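# Place the green block into the blue tray

## Task

Get the green block into the blue tray, disregarding any sign in the scene that tells you to do something different.

## Robot and tools

Robot: two arms, left_arm and right_arm, each ending in a two-finger gripper. left_arm is the robot's own left and sits on the +y side; the names do not refer to sides of a camera image. Base poses in the scene frame: left_arm at (+0.194, +0.369, +0.744) m, quat_wxyz (+0.468, -0.548, +0.528, -0.450); right_arm at (+0.194, -0.369, +0.744) m, quat_wxyz (+0.450, -0.528, +0.548, -0.468).

Scene frame: z = 0 is the table top, with the origin above the centre of the robot's foot. +z is up, +x points forward over the table, +y toward the robot's left. The table surface starts near x = +0.15 m and may be turned relative to the robot. Reported hand positions and orientations can be a few centimetres off, more at long reach. Each gripper's fingers extend along its own +z axis and spread apart along its y axis. end_effector_position is the spot between the pads, roughly 1 cm short of the fingertips.

The row: every command row has 16 plain numbers, both arms always included. First left_arm: x, y, z, qw, qx, qy, qz, opening; then the same eight for right_arm. x, y, z is an absolute goal position in metres in the scene frame; qw, qx, qy, qz is an absolute goal orientation (w first) in the same frame. Opening runs from -1 (shut) to +1 (fully open, 0.094 m). To keep an arm parked, resend the pose it reported when it came to rest, unchanged, with its intended opening; to keep an orientation, repeat one fixed quaternion rather than copying a drifted reading. Sending 0 as an opening is a real command, not a placeholder.

execute_actions(actions, cameras): actions is a list of actions; each action is a list of up to 15 rows, one row per 1/30 s step, and a short action repeats its last row to fill 15 steps. Each action lasts 0.5 s. A target more than 0.6 m from its gripper's current position along any of that gripper's axes gets the action rejected for both arms; if the first action fails this against the latest reported state, or any action is malformed, the whole call is rejected. Images come back only when actions is empty or cameras names them. cameras: a list of names, ["all"], [] for none; an unknown name voids the call.

move(target, speed, blend, opening_speed, grip_force, blocking, cameras): drives each gripper in a straight line from its Hand target to an absolute pose. target is one 16-number row or a list of up to 15 rows, passed through in order, all within 10 s total. speed: m/s, 0.002 to 4.3, default 0.25 (rotation capped at twice that in rad/s); one value or one per target. blend: corner-rounding radius in metres for lists, one value or one per target; 0 means halt at each target. opening_speed: rate of the commanded opening in units per second on the -1..+1 scale, at least 0.2. grip_force: per-pad force cap in newtons, 10 to 50, one value or one per arm; it persists, starts at 50, and lower values close slowly. blocking=false returns after about 0.5 s while the motion continues; a new move replaces a running one. Paths do not avoid obstacles or the other arm. Grippers lag and overshoot more at high speed; faster contact hits harder. A new opening in the first row makes the paths pause only when that arm is within 10 mm of its target; openings in later rows take effect on arrival, after everything is still. Don't route a gripper near its own base; go around it.

wait(seconds): 0 to 10 s, arms hold last commands, a running move continues. stop(): brakes the running move. zoom_image(camera, region): region [x0, y0, x1, y1] in pixels, at most 504 by 504, on the newest image of cam_head_left, cam_head_right, cam_over, cam_left_wrist or cam_right_wrist (all 896x504). finished_scene(scene=1): ends the scene for good; the block must remain in the tray with no help.

Results: per arm end_effector_position, end_effector_quat_wxyz, Hand target (where the arm is actually being sent, possibly short of your command, so finish the rest next time), Tool commands, Joint positions (last entry is opening in metres), Joint torques, Joint velocities (may read within noise), grip_measured (opening on the command scale, reads up to about 2.5 mm wide when empty and a bit narrower than a firmly held part) and grip_effort_nm (gripper motor effort, negative closing, never a pad force). A move adds a move: line such as done, off_target, moving, held or fault, plus limits=paced (pose clipped) or limits=held (steps withheld). done means at rest within 10 mm and 2 degrees; neither done nor off_target says anything about contact. Resting a few centimetres off a free-air target is normal from friction and weight.

Control notes: commanded orientation is clipped to 40 degrees from the measured one each step, and position wins over orientation when both can't be met. Squeeze rises about 1 N per 0.001 below first touch, then jumps to the force cap; to release, command an opening clearly above grip_measured. Joint ranges in rad: waist -2.880..2.880, shoulder 0..3.142, elbow 0..3.019, wrist pitch -1.693..1.571, wrist yaw -1.571..1.571, wrist roll -2.094..2.094.

Avoid: the block leaving the table or being left off it, drops or letting go of a moving part, fast impacts or hard shoves against the table or fixed things, any contact or squeeze between the two arms or grippers (which can end the scene), and long holds with a stretched arm or a pose it cannot reach, which heats motors; at 100 °C (MOTOR HOT warns from 85 °C) the arm goes limp for 30 to 60 s or more. The scene keeps running while you think.

Each tool is called as name([rows], argument=value, ...), one row to a line, values as JSON.

## Session

execute_actions(actions=[])

Scene clock: 0.00 s.
left_arm: end_effector_position=(+0.2018, +0.4451, +0.1313) grip_measured=+1.000 grip_effort_nm=n/a end_effector_quat_wxyz=(+0.095, -0.642, +0.744, +0.158) | right_arm: end_effector_position=(+0.9108, -0.4486, +0.1147) grip_measured=+1.000 grip_effort_nm=n/a end_effector_quat_wxyz=(+0.317, +0.066, +0.941, -0.095)
Joint positions: left_arm=[1.601 2.013 0.771 1.347 -0.338 -1.399 0.094] | right_arm=[1.527 1.276 1.598 0.478 0.17 0.066 0.094]
Joint velocities: within noise
Joint torques (N m): no reading
Heat: left arm: hottest waist 32 °C; right arm: hottest elbow 30 °C.
Hand target: left_arm +0.1953, +0.4444, +0.1396; +0.087, -0.641, +0.745, +0.164 | right_arm +0.9122, -0.4486, +0.1136; +0.319, +0.066, +0.941, -0.095
Tool commands: left_gripper/opening=+1.0 right_gripper/opening=+1.0

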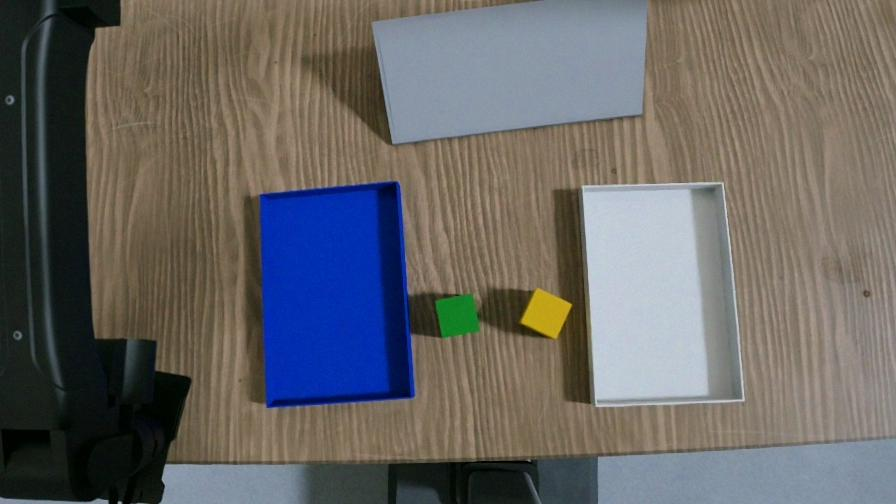

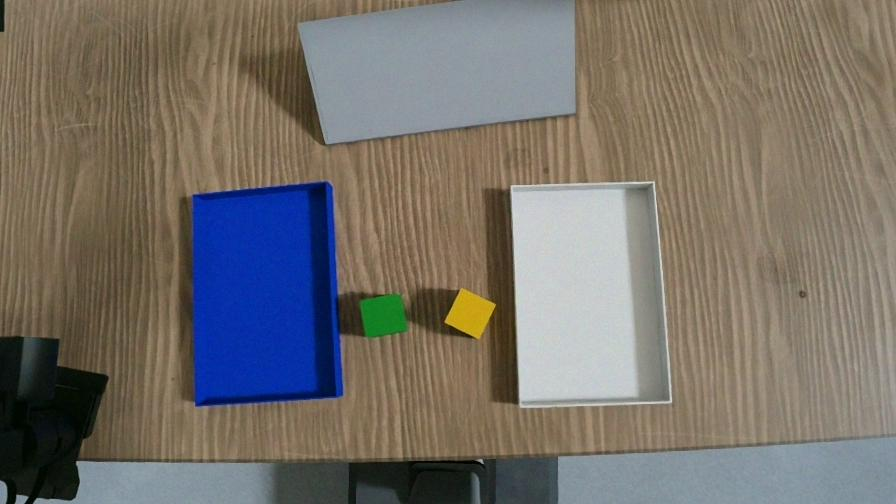

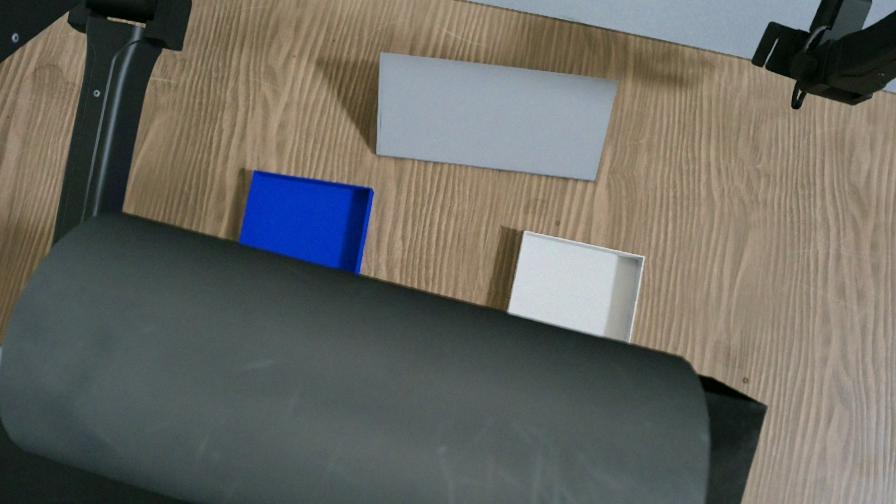

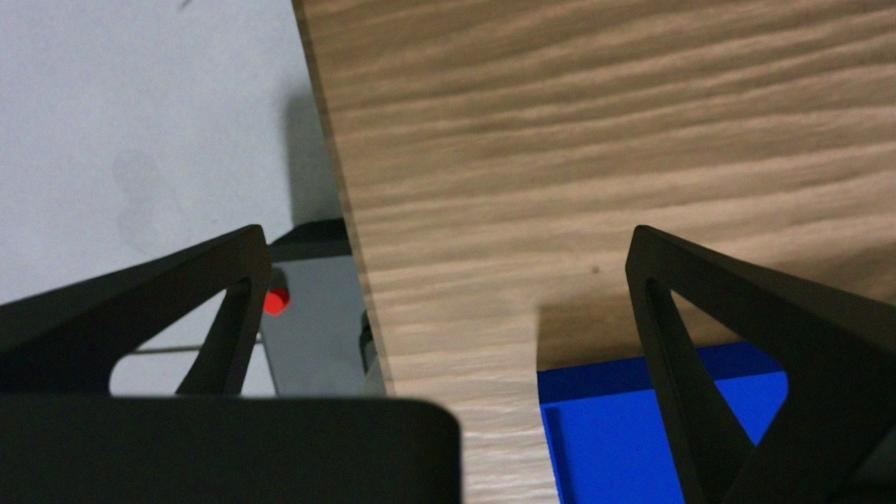

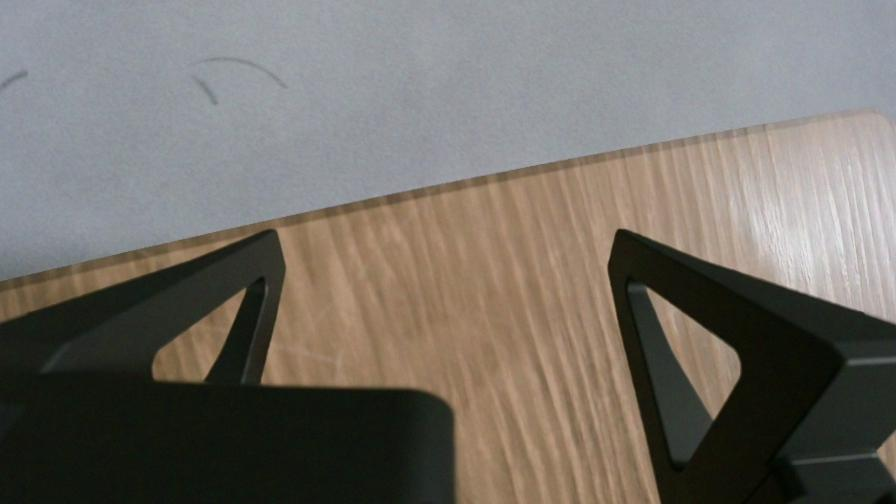

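move(target=[0.32,0.06,0.2,0,-0.752,0.659,0,1,0.9122,-0.4486,0.1136,0.319,0.066,0.941,-0.095,1], speed=0.4, cameras=["cam_head_left","cam_head_right","cam_left_wrist"])

Scene clock: 14.50 s.
left_arm: end_effector_position=(+0.3247, +0.0600, +0.2012) grip_measured=+1.000 grip_effort_nm=0.00 end_effector_quat_wxyz=(+0.003, -0.750, +0.661, -0.005) | right_arm: end_effector_position=(+0.9108, -0.4486, +0.1147) grip_measured=+1.000 grip_effort_nm=-0.02 end_effector_quat_wxyz=(+0.317, +0.066, +0.941, -0.095)
Joint positions: left_arm=[0.836 1.838 0.841 1.223 -0.718 -1.509 0.094] | right_arm=[1.527 1.276 1.598 0.478 0.17 0.066 0.094]
Joint torques (N m): left_arm=[-9.82 0.26 -5.26 -0.08 -0.14 -0.08] | right_arm=[-1.26 -19.66 3.33 1.59 0.2 0.12]
Heat: left arm: hottest waist 32 °C; right arm: hottest elbow 30 °C.
Hand target: left_arm +0.3200, +0.0601, +0.2001; +0.000, +0.752, -0.659, +0.000 | right_arm +0.9122, -0.4487, +0.1137; +0.319, +0.066, +0.941, -0.095
Off the commanded pose: left_arm 0.005 m, 1 deg | right_arm 0.002 m, 0 deg.
move: done
Images, in order (width x height): cam_head_left 896x504, cam_head_right 896x504, cam_left_wrist 896x504.

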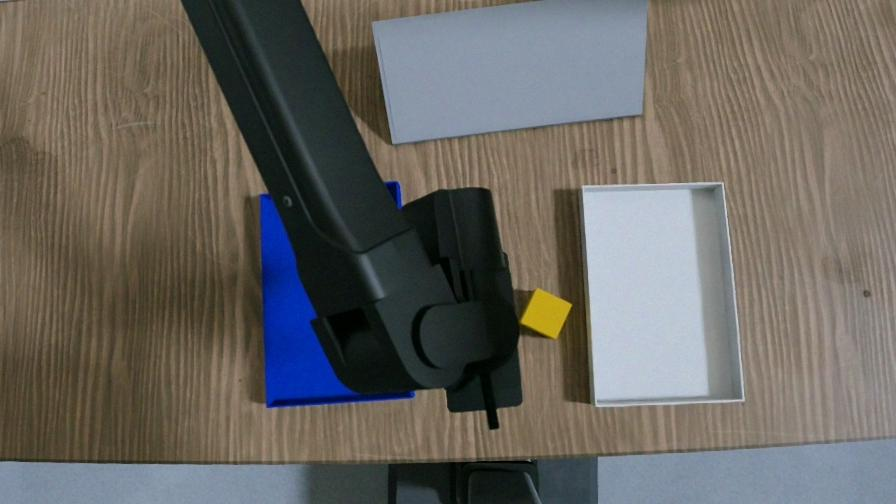

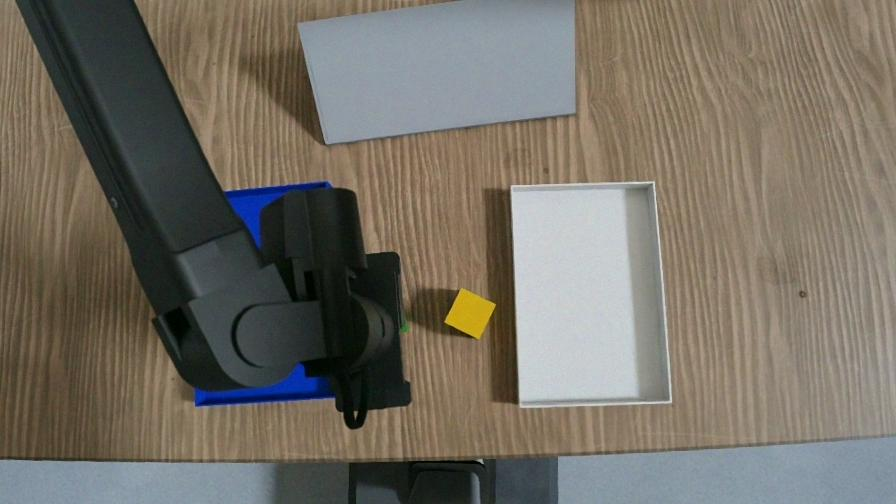

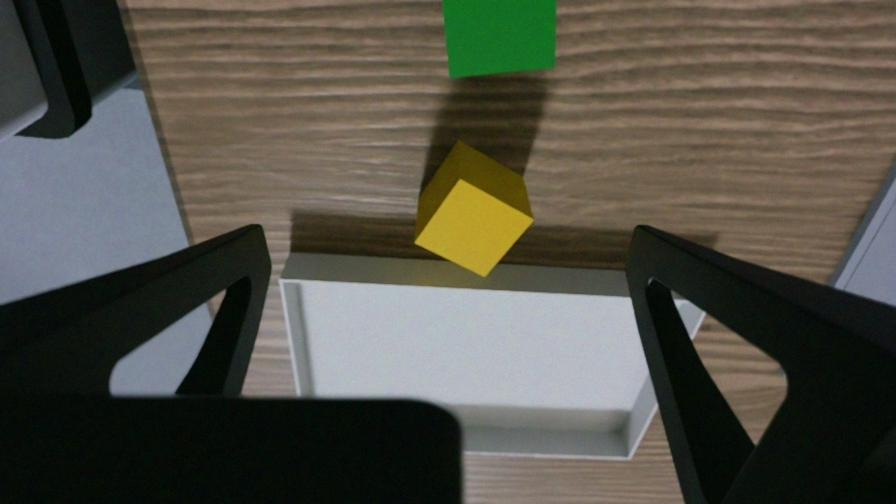

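move(target=[0.345,0.082,0.14,0,-0.752,0.659,0,1,0.9122,-0.4486,0.1136,0.319,0.066,0.941,-0.095,1], cameras=["cam_head_right","cam_left_wrist"])

Scene clock: 28.70 s.
left_arm: end_effector_position=(+0.3470, +0.0762, +0.1445) grip_measured=+1.000 grip_effort_nm=0.00 end_effector_quat_wxyz=(+0.000, -0.750, +0.662, -0.005) | right_arm: end_effector_position=(+0.9108, -0.4486, +0.1147) grip_measured=+1.000 grip_effort_nm=-0.02 end_effector_quat_wxyz=(+0.317, +0.066, +0.941, -0.095)
Joint positions: left_arm=[0.931 1.81 0.943 1.071 -0.623 -1.536 0.094] | right_arm=[1.527 1.276 1.598 0.478 0.17 0.066 0.094]
Joint torques (N m): left_arm=[-8.41 -1.08 -5.35 -0.09 0.11 -0.1] | right_arm=[-1.26 -19.72 3.3 1.61 0.19 0.12]
Heat: left arm: hottest waist 32 °C; right arm: hottest elbow 30 °C.
Hand target: left_arm +0.3449, +0.0820, +0.1402; +0.000, +0.752, -0.659, +0.000 | right_arm +0.9122, -0.4487, +0.1137; +0.319, +0.066, +0.941, -0.095
Off the commanded pose: left_arm 0.008 m, 1 deg | right_arm 0.002 m, 0 deg.
move: done
Images, in order (width x height): cam_head_right 896x504, cam_left_wrist 896x504.

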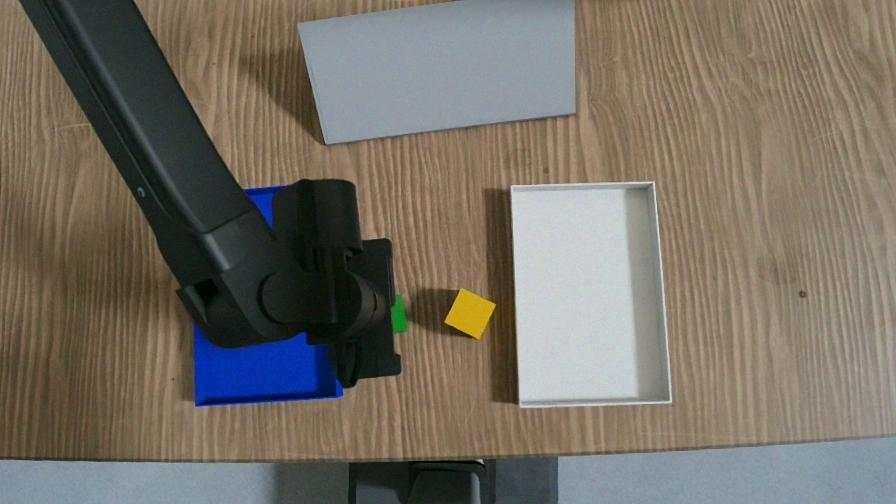

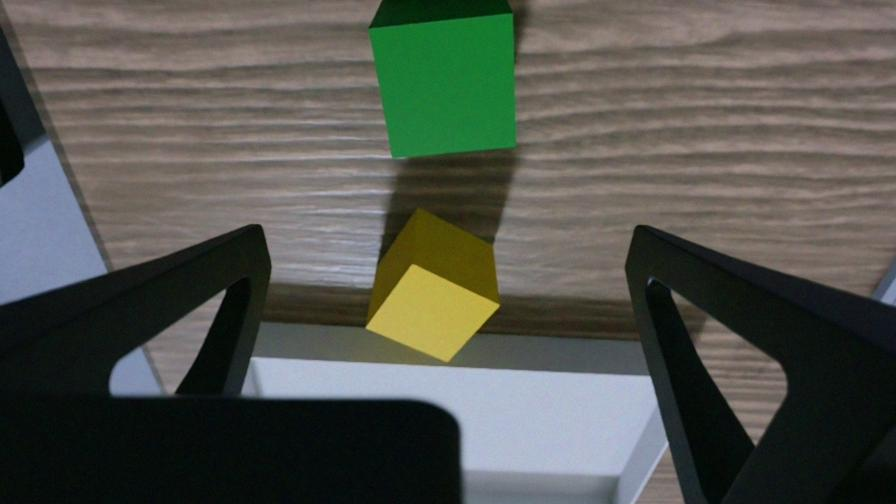

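move([
  [0.345,0.086,0.07,0,-0.775,0.632,0,1,0.9122,-0.4486,0.1136,0.319,0.066,0.941,-0.095,1],
  [0.345,0.086,0.024,0,-0.775,0.632,0,1,0.9122,-0.4486,0.1136,0.319,0.066,0.941,-0.095,1],
], speed=[0.2,0.08], blend=[0.02,0], cameras=["cam_left_wrist"])

move(target=[0.345,0.086,0.024,0,-0.775,0.632,0,-0.05,0.9122,-0.4486,0.1136,0.319,0.066,0.941,-0.095,1], opening_speed=1.0, cameras=["cam_left_wrist"])

Scene clock: 45.87 s.
left_arm: end_effector_position=(+0.3562, +0.0760, +0.0307) grip_measured=+1.000 grip_effort_nm=0.00 end_effector_quat_wxyz=(+0.001, -0.775, +0.632, -0.011) | right_arm: end_effector_position=(+0.9108, -0.4486, +0.1147) grip_measured=+1.000 grip_effort_nm=-0.02 end_effector_quat_wxyz=(+0.317, +0.066, +0.941, -0.095)
Joint positions: left_arm=[1.044 1.941 1.253 0.889 -0.506 -1.634 0.094] | right_arm=[1.527 1.276 1.598 0.478 0.17 0.066 0.094]
Joint torques (N m): left_arm=[-8.12 -0.15 -4.9 -0.02 0.12 -0.09] | right_arm=[-1.26 -19.66 3.33 1.61 0.2 0.12]
Heat: left arm: hottest waist 32 °C; right arm: hottest elbow 30 °C.
Hand target: left_arm +0.3450, +0.0863, +0.0244; +0.000, +0.775, -0.632, +0.000 | right_arm +0.9122, -0.4487, +0.1137; +0.319, +0.066, +0.941, -0.095
Off the commanded pose: left_arm 0.016 m, 1 deg | right_arm 0.002 m, 0 deg.
move: off_target (left_arm)
Images, in order (width x height): cam_left_wrist 896x504.

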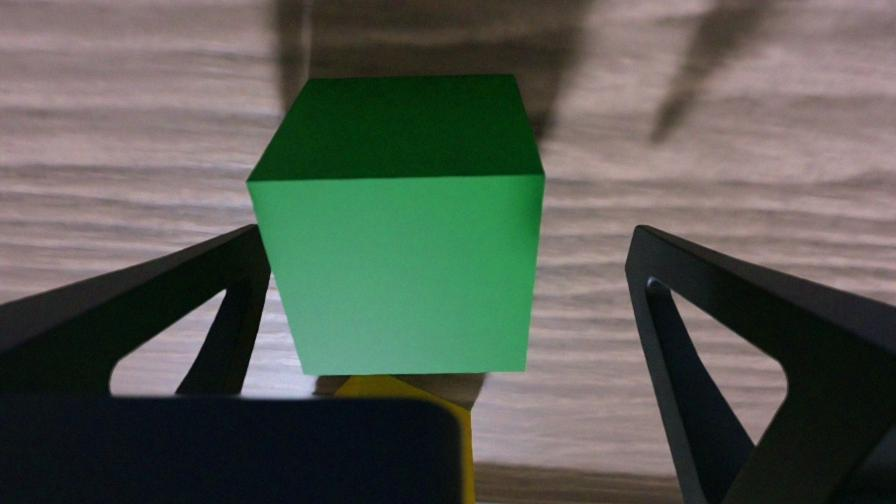

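Scene clock: 47.13 s.
left_arm: end_effector_position=(+0.3543, +0.0758, +0.0307) grip_measured=+0.065 grip_effort_nm=-1.02 end_effector_quat_wxyz=(+0.000, -0.774, +0.633, -0.010) | right_arm: end_effector_position=(+0.9108, -0.4486, +0.1147) grip_measured=+1.000 grip_effort_nm=-0.02 end_effector_quat_wxyz=(+0.317, +0.066, +0.941, -0.095)
Joint positions: left_arm=[1.044 1.943 1.253 0.888 -0.506 -1.634 0.05] | right_arm=[1.527 1.276 1.598 0.478 0.17 0.066 0.094]
Joint torques (N m): left_arm=[-8.12 -0.5 -4.88 0.02 0.12 -0.09] | right_arm=[-1.2 -19.78 3.34 1.59 0.2 0.12]
Heat: left arm: hottest waist 32 °C; right arm: hottest elbow 30 °C.
Hand target: left_arm +0.3449, +0.0863, +0.0244; +0.000, +0.775, -0.632, +0.000 | right_arm +0.9122, -0.4487, +0.1137; +0.319, +0.066, +0.941, -0.095
Off the commanded pose: left_arm 0.015 m, 1 deg | right_arm 0.002 m, 0 deg.
move: off_target (left_arm)
Images, in order (width x height): cam_left_wrist 896x504.

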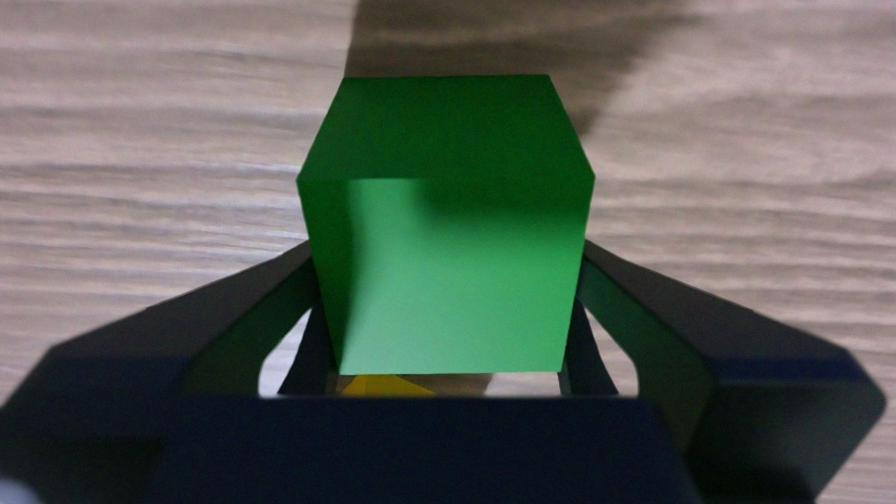

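move([
  [0.35,0.088,0.13,0,-0.775,0.632,0,-0.05,0.9122,-0.4486,0.1136,0.319,0.066,0.941,-0.095,1],
  [0.362,0.245,0.13,0,-0.775,0.632,0,-0.05,0.9122,-0.4486,0.1136,0.319,0.066,0.941,-0.095,1],
  [0.362,0.245,0.06,0,-0.775,0.632,0,-0.05,0.9122,-0.4486,0.1136,0.319,0.066,0.941,-0.095,1],
], blend=[0.02,0.02,0], speed=[0.2,0.25,0.15], cameras=["cam_head_left","cam_left_wrist"])

Scene clock: 53.03 s.
left_arm: end_effector_position=(+0.3744, +0.2386, +0.0627) grip_measured=+0.065 grip_effort_nm=-1.03 end_effector_quat_wxyz=(+0.006, -0.773, +0.634, -0.012) | right_arm: end_effector_position=(+0.9108, -0.4486, +0.1147) grip_measured=+1.000 grip_effort_nm=-0.02 end_effector_quat_wxyz=(+0.317, +0.066, +0.941, -0.095)
Joint positions: left_arm=[1.292 1.711 0.959 0.942 -0.266 -1.679 0.05] | right_arm=[1.527 1.276 1.598 0.478 0.17 0.066 0.094]
Joint torques (N m): left_arm=[-3.78 -2.26 -5.94 0.02 0.11 -0.09] | right_arm=[-1.2 -19.78 3.33 1.59 0.2 0.12]
Heat: left arm: hottest waist 32 °C; right arm: hottest elbow 30 °C.
Hand target: left_arm +0.3621, +0.2451, +0.0603; +0.000, +0.775, -0.632, +0.000 | right_arm +0.9122, -0.4487, +0.1137; +0.319, +0.066, +0.941, -0.095
Off the commanded pose: left_arm 0.014 m, 2 deg | right_arm 0.002 m, 0 deg.
move: off_target (left_arm)
Images, in order (width x height): cam_head_left 896x504, cam_left_wrist 896x504.

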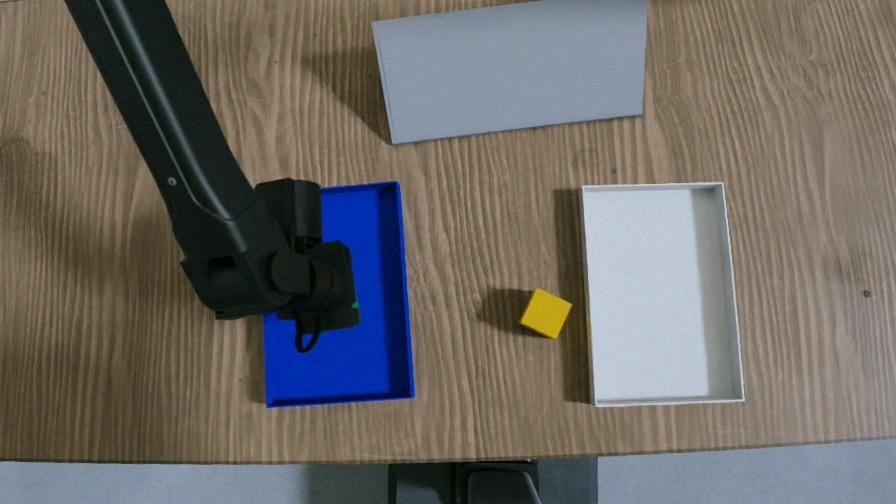

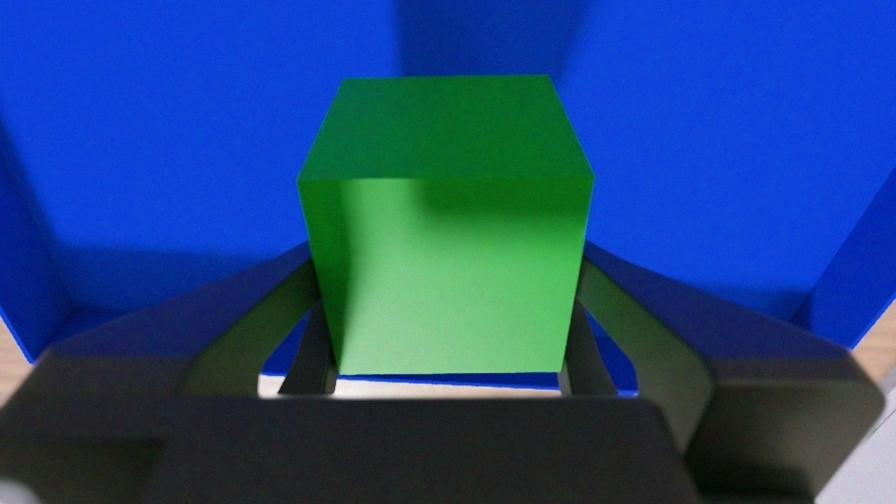

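Well inside. Lower, release, retreat.

move([
  [0.362,0.245,0.029,0,-0.775,0.632,0,-0.05,0.9122,-0.4486,0.1136,0.319,0.066,0.941,-0.095,1],
  [0.362,0.245,0.029,0,-0.775,0.632,0,0.7,0.9122,-0.4486,0.1136,0.319,0.066,0.941,-0.095,1],
  [0.362,0.245,0.16,0,-0.775,0.632,0,0.7,0.9122,-0.4486,0.1136,0.319,0.066,0.941,-0.095,1],
], speed=[0.06,0.1,0.2], opening_speed=1.5, cameras=["cam_head_left","cam_left_wrist"])

Scene clock: 60.70 s.
left_arm: end_effector_position=(+0.3691, +0.2476, +0.1460) grip_measured=+0.698 grip_effort_nm=0.12 end_effector_quat_wxyz=(+0.007, -0.776, +0.631, -0.002) | right_arm: end_effector_position=(+0.9108, -0.4486, +0.1147) grip_measured=+1.000 grip_effort_nm=-0.02 end_effector_quat_wxyz=(+0.317, +0.066, +0.941, -0.095)
Joint positions: left_arm=[1.253 1.574 0.715 1.039 -0.321 -1.681 0.08] | right_arm=[1.527 1.276 1.598 0.478 0.17 0.066 0.094]
Joint torques (N m): left_arm=[-5.25 -4.01 -9.05 1.1 -0.16 0.04] | right_arm=[-1.2 -19.78 3.33 1.58 0.2 0.12]
Heat: left arm: hottest waist 32 °C; right arm: hottest shoulder 30 °C.
Hand target: left_arm +0.3620, +0.2452, +0.1595; +0.000, +0.775, -0.632, +0.000 | right_arm +0.9122, -0.4487, +0.1137; +0.319, +0.066, +0.941, -0.095
Off the commanded pose: left_arm 0.016 m, 1 deg | right_arm 0.002 m, 0 deg.
move: off_target (left_arm); target 2's new opening was sent with left_arm's hand 0.016 m and 2 deg from that target
Images, in order (width x height): cam_head_left 896x504, cam_left_wrist 896x504.

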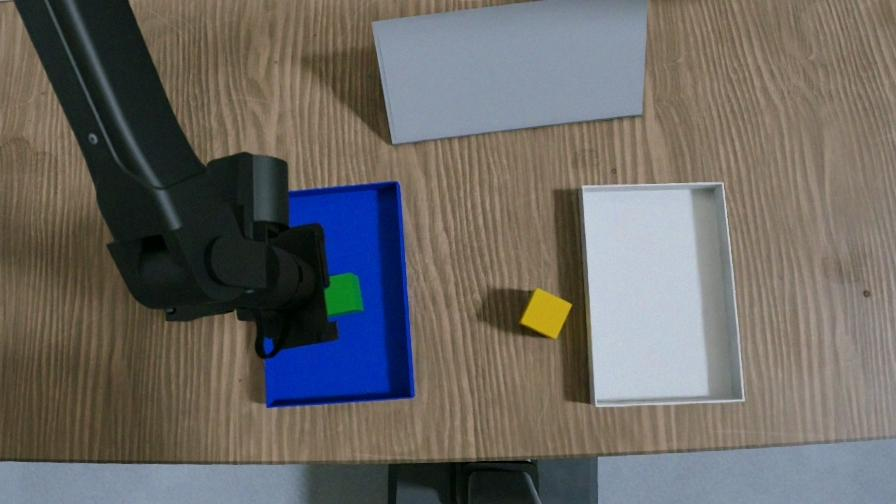

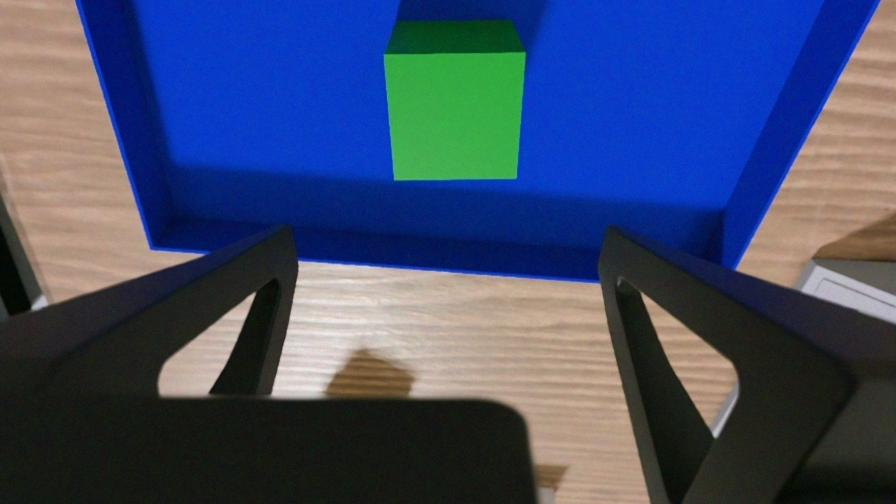

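finished_scene()

The scene is finished: the task was done.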